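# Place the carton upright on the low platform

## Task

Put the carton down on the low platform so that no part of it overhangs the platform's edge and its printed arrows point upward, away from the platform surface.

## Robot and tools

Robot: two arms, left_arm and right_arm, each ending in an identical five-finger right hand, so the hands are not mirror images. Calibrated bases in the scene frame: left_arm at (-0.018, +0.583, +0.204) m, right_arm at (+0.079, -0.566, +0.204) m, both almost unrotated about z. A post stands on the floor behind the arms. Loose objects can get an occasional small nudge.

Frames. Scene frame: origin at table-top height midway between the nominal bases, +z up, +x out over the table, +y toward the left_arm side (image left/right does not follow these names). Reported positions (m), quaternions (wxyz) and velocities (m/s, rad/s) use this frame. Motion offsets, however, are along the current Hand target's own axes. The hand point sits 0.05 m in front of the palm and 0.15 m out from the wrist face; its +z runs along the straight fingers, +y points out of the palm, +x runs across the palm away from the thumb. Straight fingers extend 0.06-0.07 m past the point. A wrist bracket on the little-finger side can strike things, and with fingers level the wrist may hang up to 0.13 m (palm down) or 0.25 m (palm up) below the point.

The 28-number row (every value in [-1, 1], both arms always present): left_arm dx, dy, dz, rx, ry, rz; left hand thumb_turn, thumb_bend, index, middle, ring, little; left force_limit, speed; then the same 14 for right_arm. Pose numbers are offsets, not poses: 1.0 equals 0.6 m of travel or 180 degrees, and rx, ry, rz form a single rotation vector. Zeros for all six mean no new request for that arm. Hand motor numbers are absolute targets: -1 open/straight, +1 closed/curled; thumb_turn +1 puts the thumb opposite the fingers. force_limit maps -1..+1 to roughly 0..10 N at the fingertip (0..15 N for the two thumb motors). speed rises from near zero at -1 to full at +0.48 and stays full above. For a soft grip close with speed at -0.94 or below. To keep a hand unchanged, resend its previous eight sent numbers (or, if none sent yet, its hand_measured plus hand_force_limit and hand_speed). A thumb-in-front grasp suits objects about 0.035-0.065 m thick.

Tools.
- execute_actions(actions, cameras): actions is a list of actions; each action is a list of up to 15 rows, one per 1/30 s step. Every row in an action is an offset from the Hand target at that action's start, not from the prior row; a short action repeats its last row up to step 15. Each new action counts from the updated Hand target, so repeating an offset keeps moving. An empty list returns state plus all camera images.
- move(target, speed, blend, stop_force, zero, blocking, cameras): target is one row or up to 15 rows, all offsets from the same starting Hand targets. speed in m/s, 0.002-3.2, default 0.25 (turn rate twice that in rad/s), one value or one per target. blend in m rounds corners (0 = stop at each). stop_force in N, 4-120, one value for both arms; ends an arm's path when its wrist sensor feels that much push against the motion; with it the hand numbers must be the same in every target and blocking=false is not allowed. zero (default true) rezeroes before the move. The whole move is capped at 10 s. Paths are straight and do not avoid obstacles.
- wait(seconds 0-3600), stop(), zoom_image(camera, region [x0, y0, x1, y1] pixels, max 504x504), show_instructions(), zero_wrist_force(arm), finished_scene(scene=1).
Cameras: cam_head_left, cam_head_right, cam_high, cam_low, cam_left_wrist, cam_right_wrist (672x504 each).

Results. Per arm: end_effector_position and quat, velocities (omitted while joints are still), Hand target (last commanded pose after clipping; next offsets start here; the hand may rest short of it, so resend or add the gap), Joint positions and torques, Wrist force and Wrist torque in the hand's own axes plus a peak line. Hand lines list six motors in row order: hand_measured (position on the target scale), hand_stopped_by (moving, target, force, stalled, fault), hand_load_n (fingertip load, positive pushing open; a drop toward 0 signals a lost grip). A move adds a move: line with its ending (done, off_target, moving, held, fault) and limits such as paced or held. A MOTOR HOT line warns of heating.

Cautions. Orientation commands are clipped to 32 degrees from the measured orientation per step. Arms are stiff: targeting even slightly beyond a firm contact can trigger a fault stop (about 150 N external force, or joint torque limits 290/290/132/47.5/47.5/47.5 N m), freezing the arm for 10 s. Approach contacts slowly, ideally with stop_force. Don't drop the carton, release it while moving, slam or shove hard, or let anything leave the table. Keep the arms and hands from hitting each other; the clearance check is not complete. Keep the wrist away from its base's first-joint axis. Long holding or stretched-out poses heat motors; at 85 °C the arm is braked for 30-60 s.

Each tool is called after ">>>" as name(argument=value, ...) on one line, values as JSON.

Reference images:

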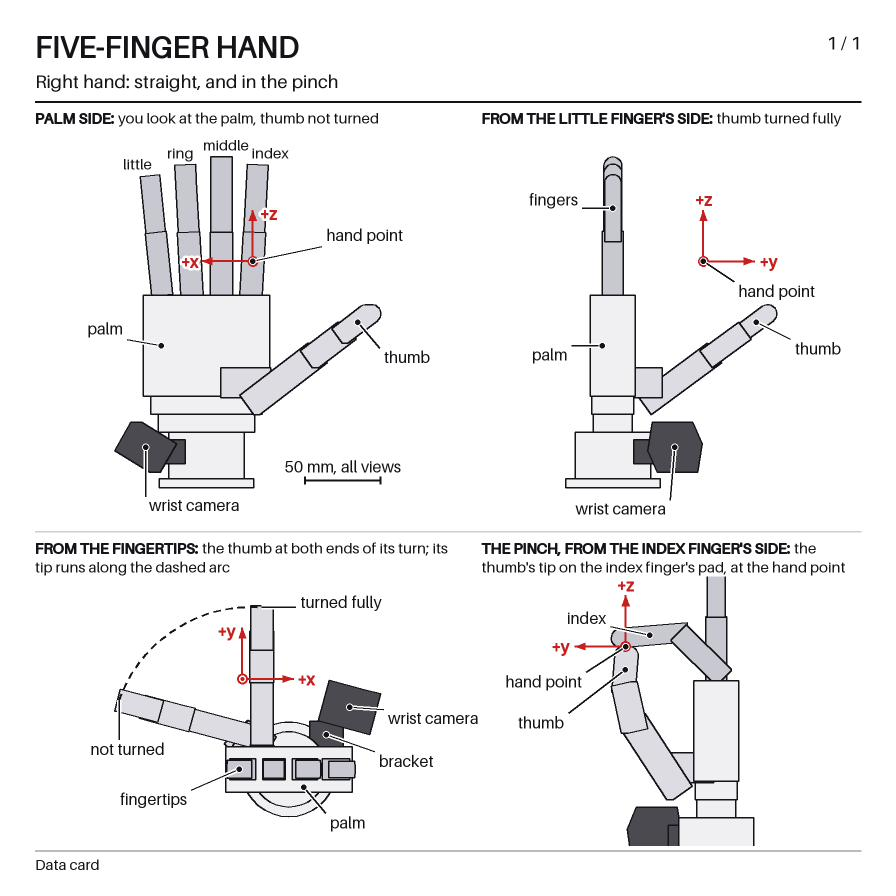

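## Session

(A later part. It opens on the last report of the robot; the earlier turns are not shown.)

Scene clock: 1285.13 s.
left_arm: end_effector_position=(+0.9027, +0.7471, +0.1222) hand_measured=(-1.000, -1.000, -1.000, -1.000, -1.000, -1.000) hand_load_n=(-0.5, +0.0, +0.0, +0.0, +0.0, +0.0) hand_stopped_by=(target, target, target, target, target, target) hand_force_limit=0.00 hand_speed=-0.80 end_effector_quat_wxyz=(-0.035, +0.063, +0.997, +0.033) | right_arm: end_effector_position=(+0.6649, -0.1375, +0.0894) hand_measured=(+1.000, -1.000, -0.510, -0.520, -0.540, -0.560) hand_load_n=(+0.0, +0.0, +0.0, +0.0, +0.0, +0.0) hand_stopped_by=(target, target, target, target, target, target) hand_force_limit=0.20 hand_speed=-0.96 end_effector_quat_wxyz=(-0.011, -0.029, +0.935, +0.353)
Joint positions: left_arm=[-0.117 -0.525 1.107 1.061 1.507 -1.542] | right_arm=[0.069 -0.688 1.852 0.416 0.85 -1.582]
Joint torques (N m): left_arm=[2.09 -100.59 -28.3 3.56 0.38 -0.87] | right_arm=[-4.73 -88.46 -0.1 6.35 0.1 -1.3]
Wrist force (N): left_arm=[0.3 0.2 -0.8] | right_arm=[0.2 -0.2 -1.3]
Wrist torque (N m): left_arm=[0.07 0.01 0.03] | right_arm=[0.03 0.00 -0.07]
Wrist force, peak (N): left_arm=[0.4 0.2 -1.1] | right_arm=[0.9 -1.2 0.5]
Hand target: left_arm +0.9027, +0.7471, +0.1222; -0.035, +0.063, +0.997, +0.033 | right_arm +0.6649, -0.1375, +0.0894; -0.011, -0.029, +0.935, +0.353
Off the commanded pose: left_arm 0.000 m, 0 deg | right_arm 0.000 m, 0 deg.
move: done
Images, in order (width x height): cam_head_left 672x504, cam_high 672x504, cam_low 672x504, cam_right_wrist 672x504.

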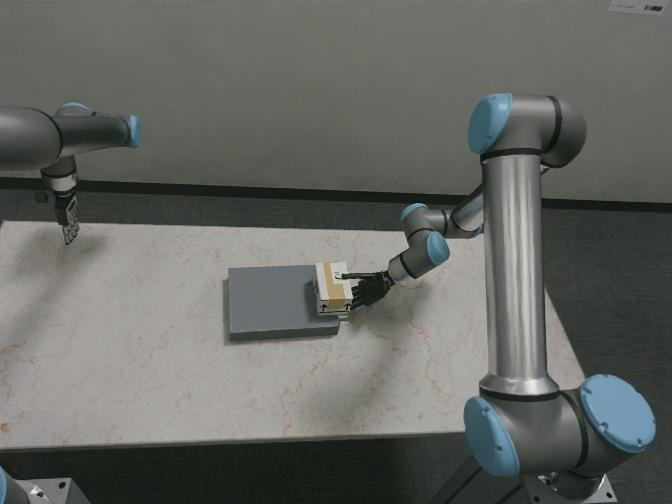

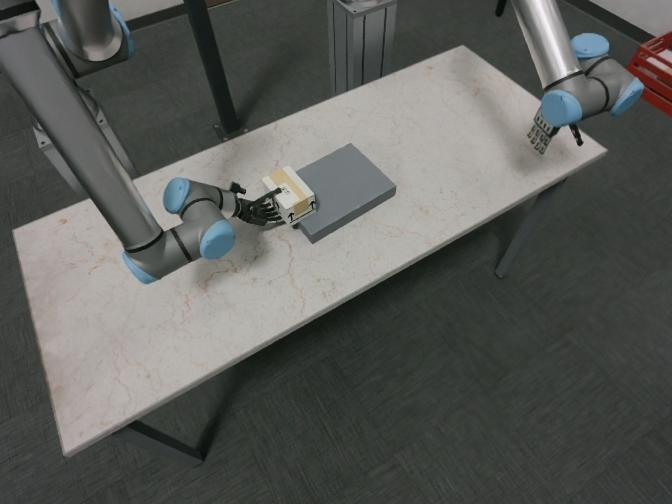

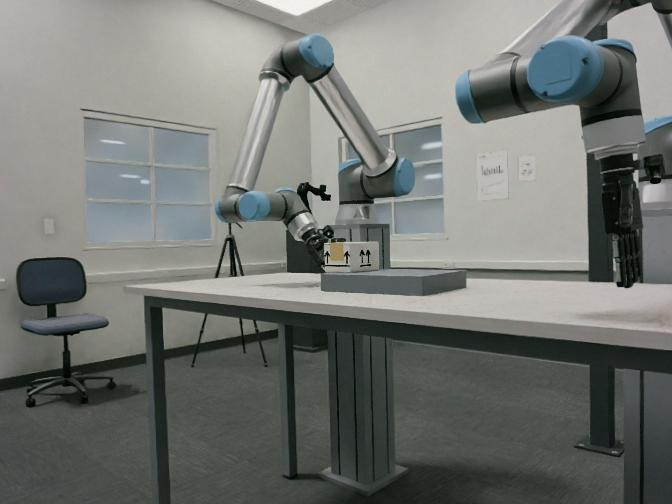

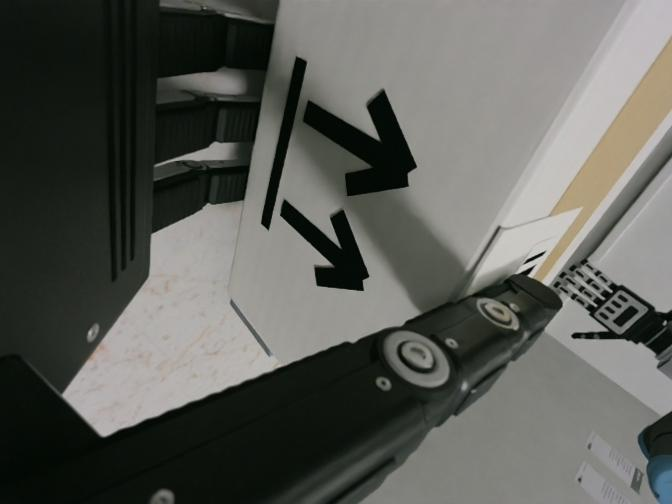

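>>> move(target=[[0,0,0,0,0,0,-1,-1,-1,-1,-1,-1,0,-0.8, 0,-0.0883,-0.0764,0,0,0,1,-1,-0.51,-0.52,-0.54,-0.56,0.2,-0.96],[0,0,0,0,0,0,-1,-1,-1,-1,-1,-1,0,-0.8, -0.04,-0.0119,-0.1647,0,0,0,-1,-1,-1,-1,-1,-1,0,0]], speed=[0.05,0.1], blend=[0.01,0], cameras=["cam_high","cam_low","cam_head_left","cam_right_wrist"])

>>> zoom_image(camera="cam_high", region=[220, 140, 340, 250])

>>> zoom_image(camera="cam_low", region=[270, 200, 400, 310])

>>> zoom_image(camera="cam_head_left", region=[290, 240, 410, 350])

Scene clock: 1318.17 s.
left_arm: end_effector_position=(+0.9027, +0.7471, +0.1222) hand_measured=(-1.000, -1.000, -1.000, -1.000, -1.000, -1.000) hand_load_n=(+0.0, +0.0, +0.0, +0.0, +0.0, +0.0) hand_stopped_by=(target, target, target, target, target, target) hand_force_limit=0.00 hand_speed=-0.80 end_effector_quat_wxyz=(-0.035, +0.063, +0.997, +0.033) | right_arm: end_effector_position=(+0.6933, -0.2064, +0.1589) hand_measured=(-1.000, -1.000, -1.000, -1.000, -1.000, -1.000) hand_load_n=(+0.0, +0.0, +0.0, +0.0, +0.0, +0.0) hand_stopped_by=(target, target, target, target, target, target) hand_force_limit=0.00 hand_speed=0.00 end_effector_quat_wxyz=(-0.011, -0.029, +0.935, +0.353)
Joint positions: left_arm=[-0.117 -0.525 1.107 1.061 1.507 -1.542] | right_arm=[-0.049 -0.771 1.854 0.598 0.857 -1.738]
Joint torques (N m): left_arm=[4.33 -94.48 -29.97 3.6 0.43 -1.03] | right_arm=[-7.28 -69.82 -2.28 0.35 0.13 -1.65]
Wrist force (N): left_arm=[0.5 0.0 -0.6] | right_arm=[-0.2 -0.4 -1.0]
Wrist torque (N m): left_arm=[0.03 -0.04 0.04] | right_arm=[-0.01 0.06 -0.12]
Wrist force, peak (N): left_arm=[0.8 0.1 -0.7] | right_arm=[-0.5 1.2 -2.3]
Hand target: left_arm +0.9027, +0.7471, +0.1222; -0.035, +0.063, +0.997, +0.033 | right_arm +0.6933, -0.2064, +0.1589; -0.011, -0.029, +0.935, +0.353
Off the commanded pose: left_arm 0.000 m, 0 deg | right_arm 0.000 m, 0 deg.
move: done
Images, in order (width x height): cam_head_left 672x504, cam_high 672x504, cam_low 672x504, cam_right_wrist 672x504.

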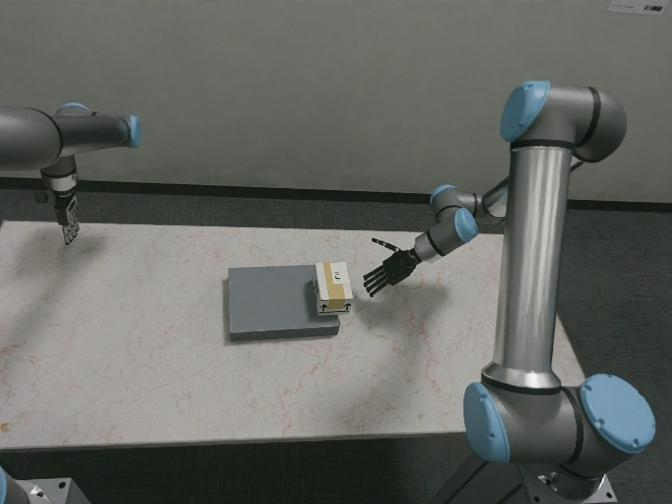

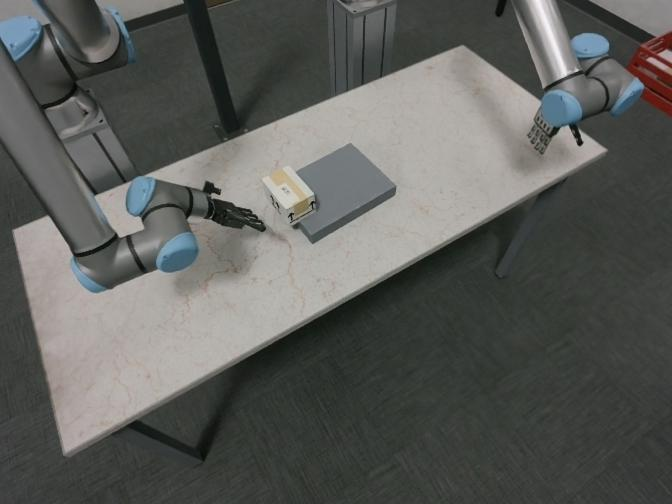

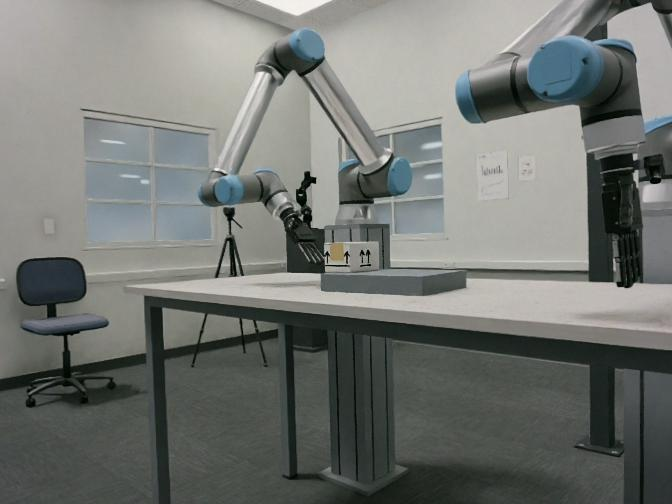

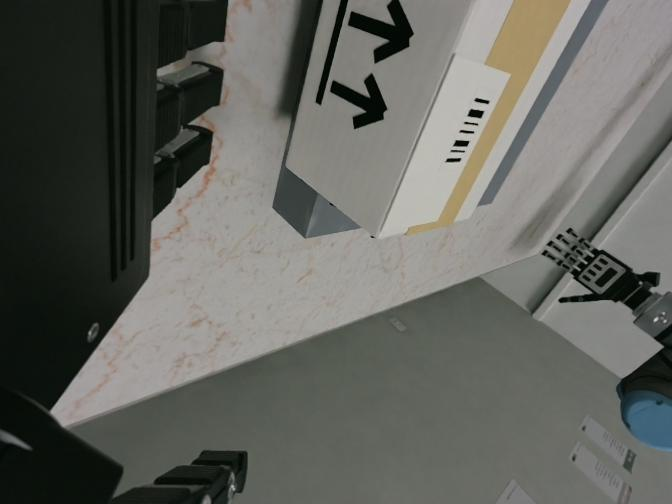

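Scaled by 4.200.

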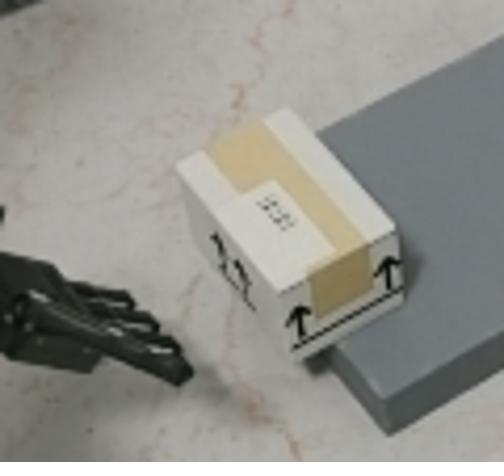

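Scaled by 3.877.

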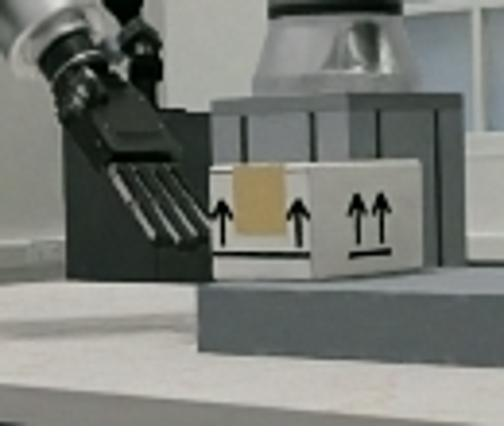

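Scaled by 4.200.

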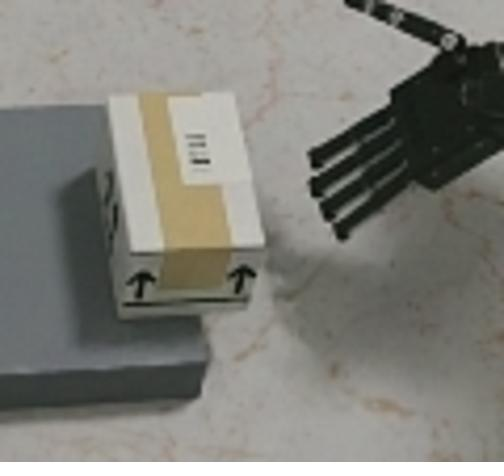

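>>> move(target=[0,0,0,0,0,0,-1,-1,-1,-1,-1,-1,0,-0.8, 0,0.1628,0.1408,0,0,0,-1,-1,-1,-1,-1,-1,0,0], speed=0.04, stop_force=10, cameras=["cam_high","cam_low","cam_head_left","cam_right_wrist"])

>>> zoom_image(camera="cam_high", region=[240, 130, 400, 250])

>>> zoom_image(camera="cam_head_left", region=[220, 240, 380, 350])

Scene clock: 1336.23 s.
left_arm: end_effector_position=(+0.9027, +0.7471, +0.1222) hand_measured=(-1.000, -1.000, -1.000, -1.000, -1.000, -1.000) hand_load_n=(+0.0, +0.0, +0.0, +0.0, +0.0, +0.0) hand_stopped_by=(target, target, target, target, target, target) hand_force_limit=0.00 hand_speed=-0.80 end_effector_quat_wxyz=(-0.035, +0.063, +0.997, +0.033) | right_arm: end_effector_position=(+0.6852, -0.0775, +0.1599) hand_measured=(-1.000, -1.000, -1.000, -1.000, -1.000, -1.000) hand_load_n=(+0.0, +0.0, +0.0, +0.0, +0.0, +0.0) hand_stopped_by=(target, target, target, target, target, target) hand_force_limit=0.00 hand_speed=0.00 end_effector_quat_wxyz=(-0.011, -0.029, +0.935, +0.353)
Joint positions: left_arm=[-0.117 -0.525 1.107 1.061 1.507 -1.542] | right_arm=[0.165 -0.775 1.783 0.487 0.853 -1.455]
Joint torques (N m): left_arm=[2.44 -96.39 -29.25 3.62 0.51 -1.11] | right_arm=[-10.22 -84.49 -5.38 6.53 -2.85 -1.94]
Wrist force (N): left_arm=[0.5 0.2 -0.6] | right_arm=[-0.6 0.1 -0.7]
Wrist torque (N m): left_arm=[0.06 -0.04 0.05] | right_arm=[0.02 0.13 0.01]
Wrist force, peak (N): left_arm=[0.6 0.0 -0.9] | right_arm=[-0.1 -0.9 -1.9]
Hand target: left_arm +0.9027, +0.7471, +0.1222; -0.035, +0.063, +0.997, +0.033 | right_arm +0.6852, -0.0775, +0.1599; -0.011, -0.029, +0.935, +0.353
Off the commanded pose: left_arm 0.000 m, 0 deg | right_arm 0.000 m, 0 deg.
move: done
Images, in order (width x height): cam_head_left 672x504, cam_high 672x504, cam_low 672x504, cam_right_wrist 672x504.

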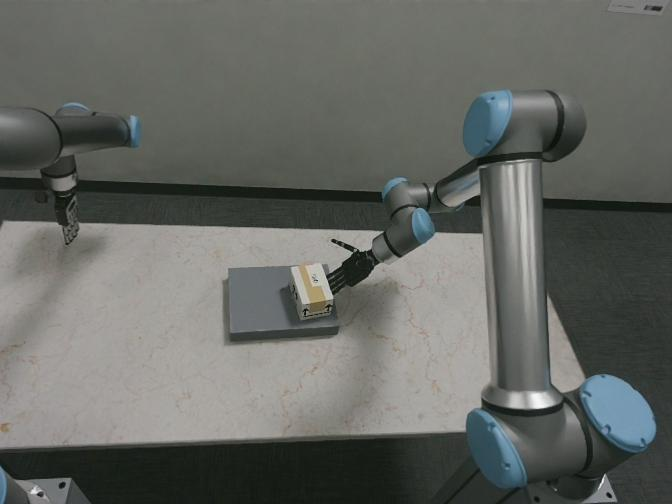

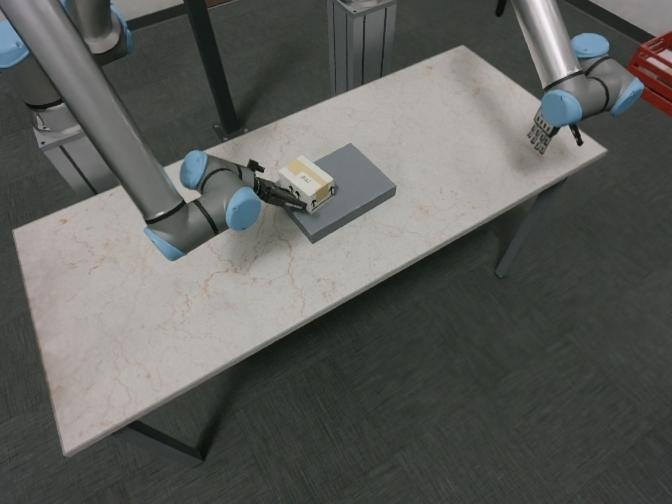

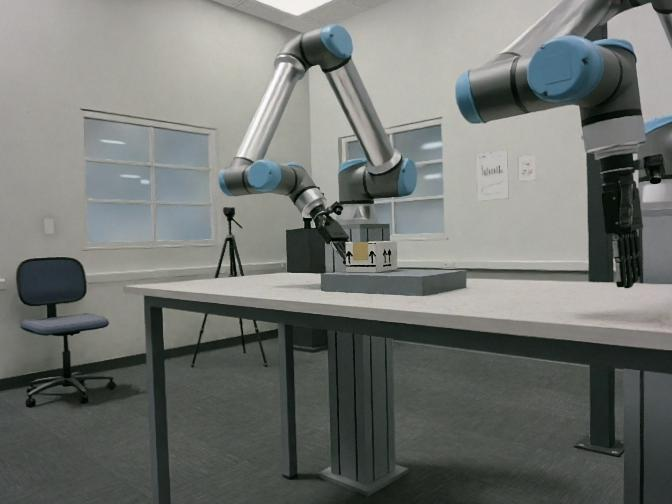

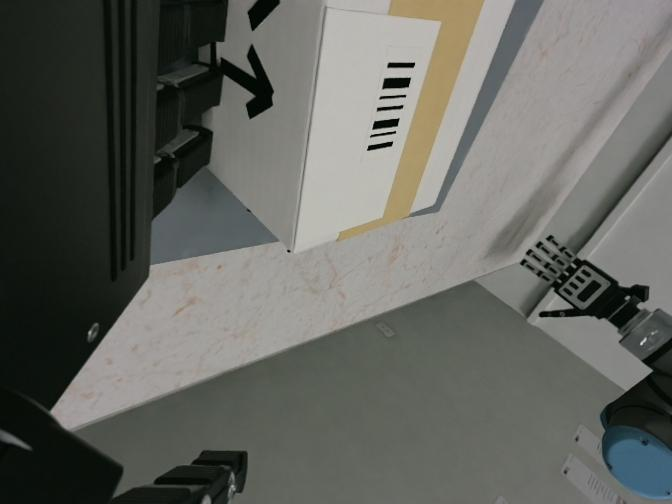

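Scaled by 3.150.

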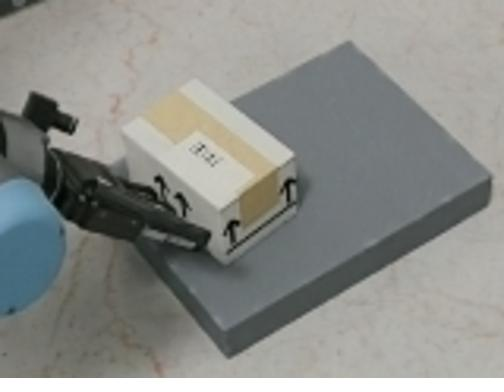

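Scaled by 3.150.

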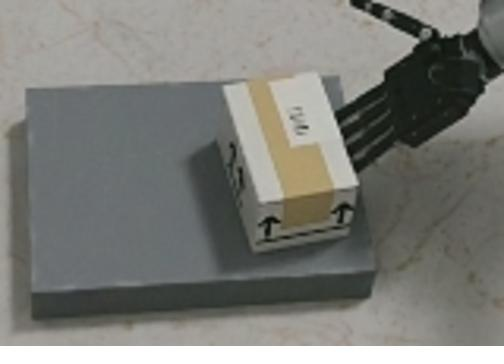

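>>> move(target=[0,0,0,0,0,0,-1,-1,-1,-1,-1,-1,0,-0.8, 0,-0.0631,-0.0546,0,0,0,-1,-1,-1,-1,-1,-1,0,0], speed=0.1, cameras=["cam_high","cam_low","cam_head_left","cam_right_wrist"])

>>> zoom_image(camera="cam_high", region=[250, 130, 350, 230])

>>> zoom_image(camera="cam_head_left", region=[270, 250, 350, 345])

Scene clock: 1355.57 s.
left_arm: end_effector_position=(+0.9027, +0.7471, +0.1222) hand_measured=(-1.000, -1.000, -1.000, -1.000, -1.000, -1.000) hand_load_n=(+0.0, +0.0, +0.0, +0.0, +0.0, +0.0) hand_stopped_by=(target, target, target, target, target, target) hand_force_limit=0.00 hand_speed=-0.80 end_effector_quat_wxyz=(-0.035, +0.063, +0.997, +0.033) | right_arm: end_effector_position=(+0.6882, -0.1275, +0.1596) hand_measured=(-1.000, -1.000, -1.000, -1.000, -1.000, -1.000) hand_load_n=(+0.0, +0.0, +0.0, +0.0, +0.0, +0.0) hand_stopped_by=(target, target, target, target, target, target) hand_force_limit=0.00 hand_speed=0.00 end_effector_quat_wxyz=(-0.012, -0.029, +0.935, +0.353)
Joint positions: left_arm=[-0.117 -0.525 1.107 1.061 1.507 -1.542] | right_arm=[0.083 -0.776 1.817 0.526 0.85 -1.563]
Joint torques (N m): left_arm=[2.62 -98.54 -29.81 3.72 0.67 -1.33] | right_arm=[4.94 -71.79 -29.11 -0.33 -3 0.97]
Wrist force (N): left_arm=[0.3 0.2 -0.8] | right_arm=[-0.5 0.0 -0.7]
Wrist torque (N m): left_arm=[0.06 -0.01 0.03] | right_arm=[0.02 0.11 -0.08]
Wrist force, peak (N): left_arm=[0.8 0.1 -0.8] | right_arm=[-0.2 -1.1 -1.9]
Hand target: left_arm +0.9027, +0.7471, +0.1222; -0.035, +0.063, +0.997, +0.033 | right_arm +0.6883, -0.1275, +0.1595; -0.011, -0.029, +0.935, +0.353
Off the commanded pose: left_arm 0.000 m, 0 deg | right_arm 0.000 m, 0 deg.
move: done
Images, in order (width x height): cam_head_left 672x504, cam_high 672x504, cam_low 672x504, cam_right_wrist 672x504.

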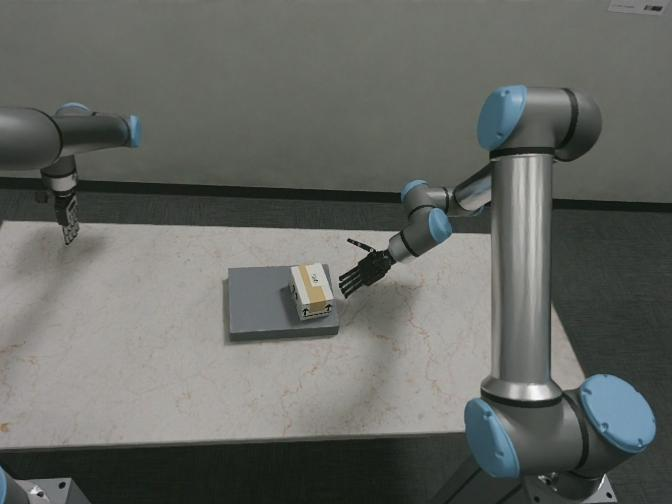

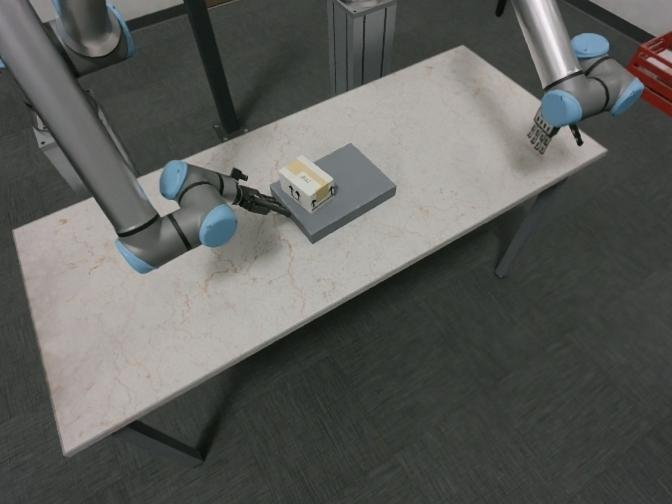

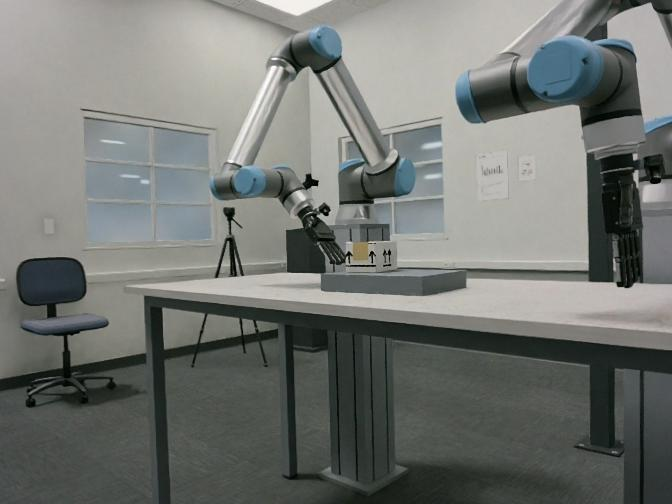

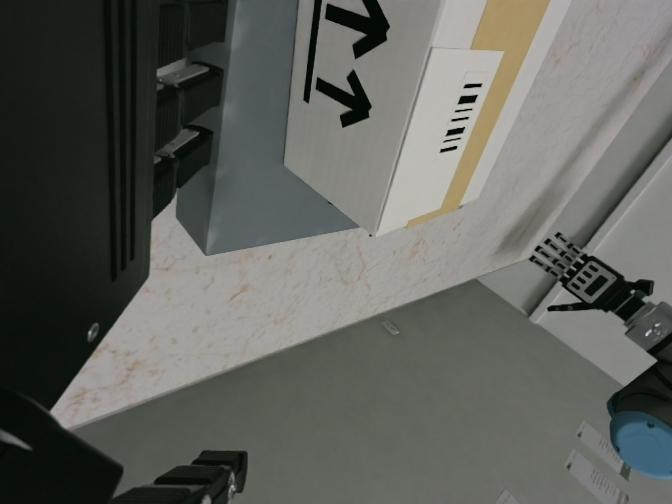

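Scaled by 5.040.

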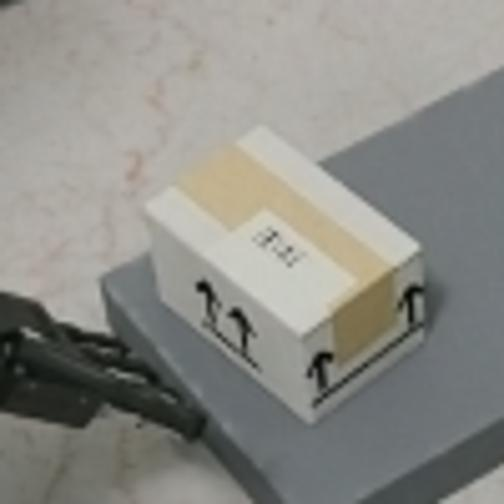

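Scaled by 5.305.

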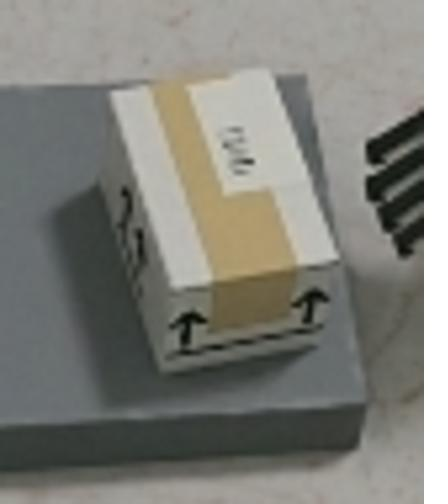

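>>> finished_scene(scene=1)

The scene is finished: the task was done.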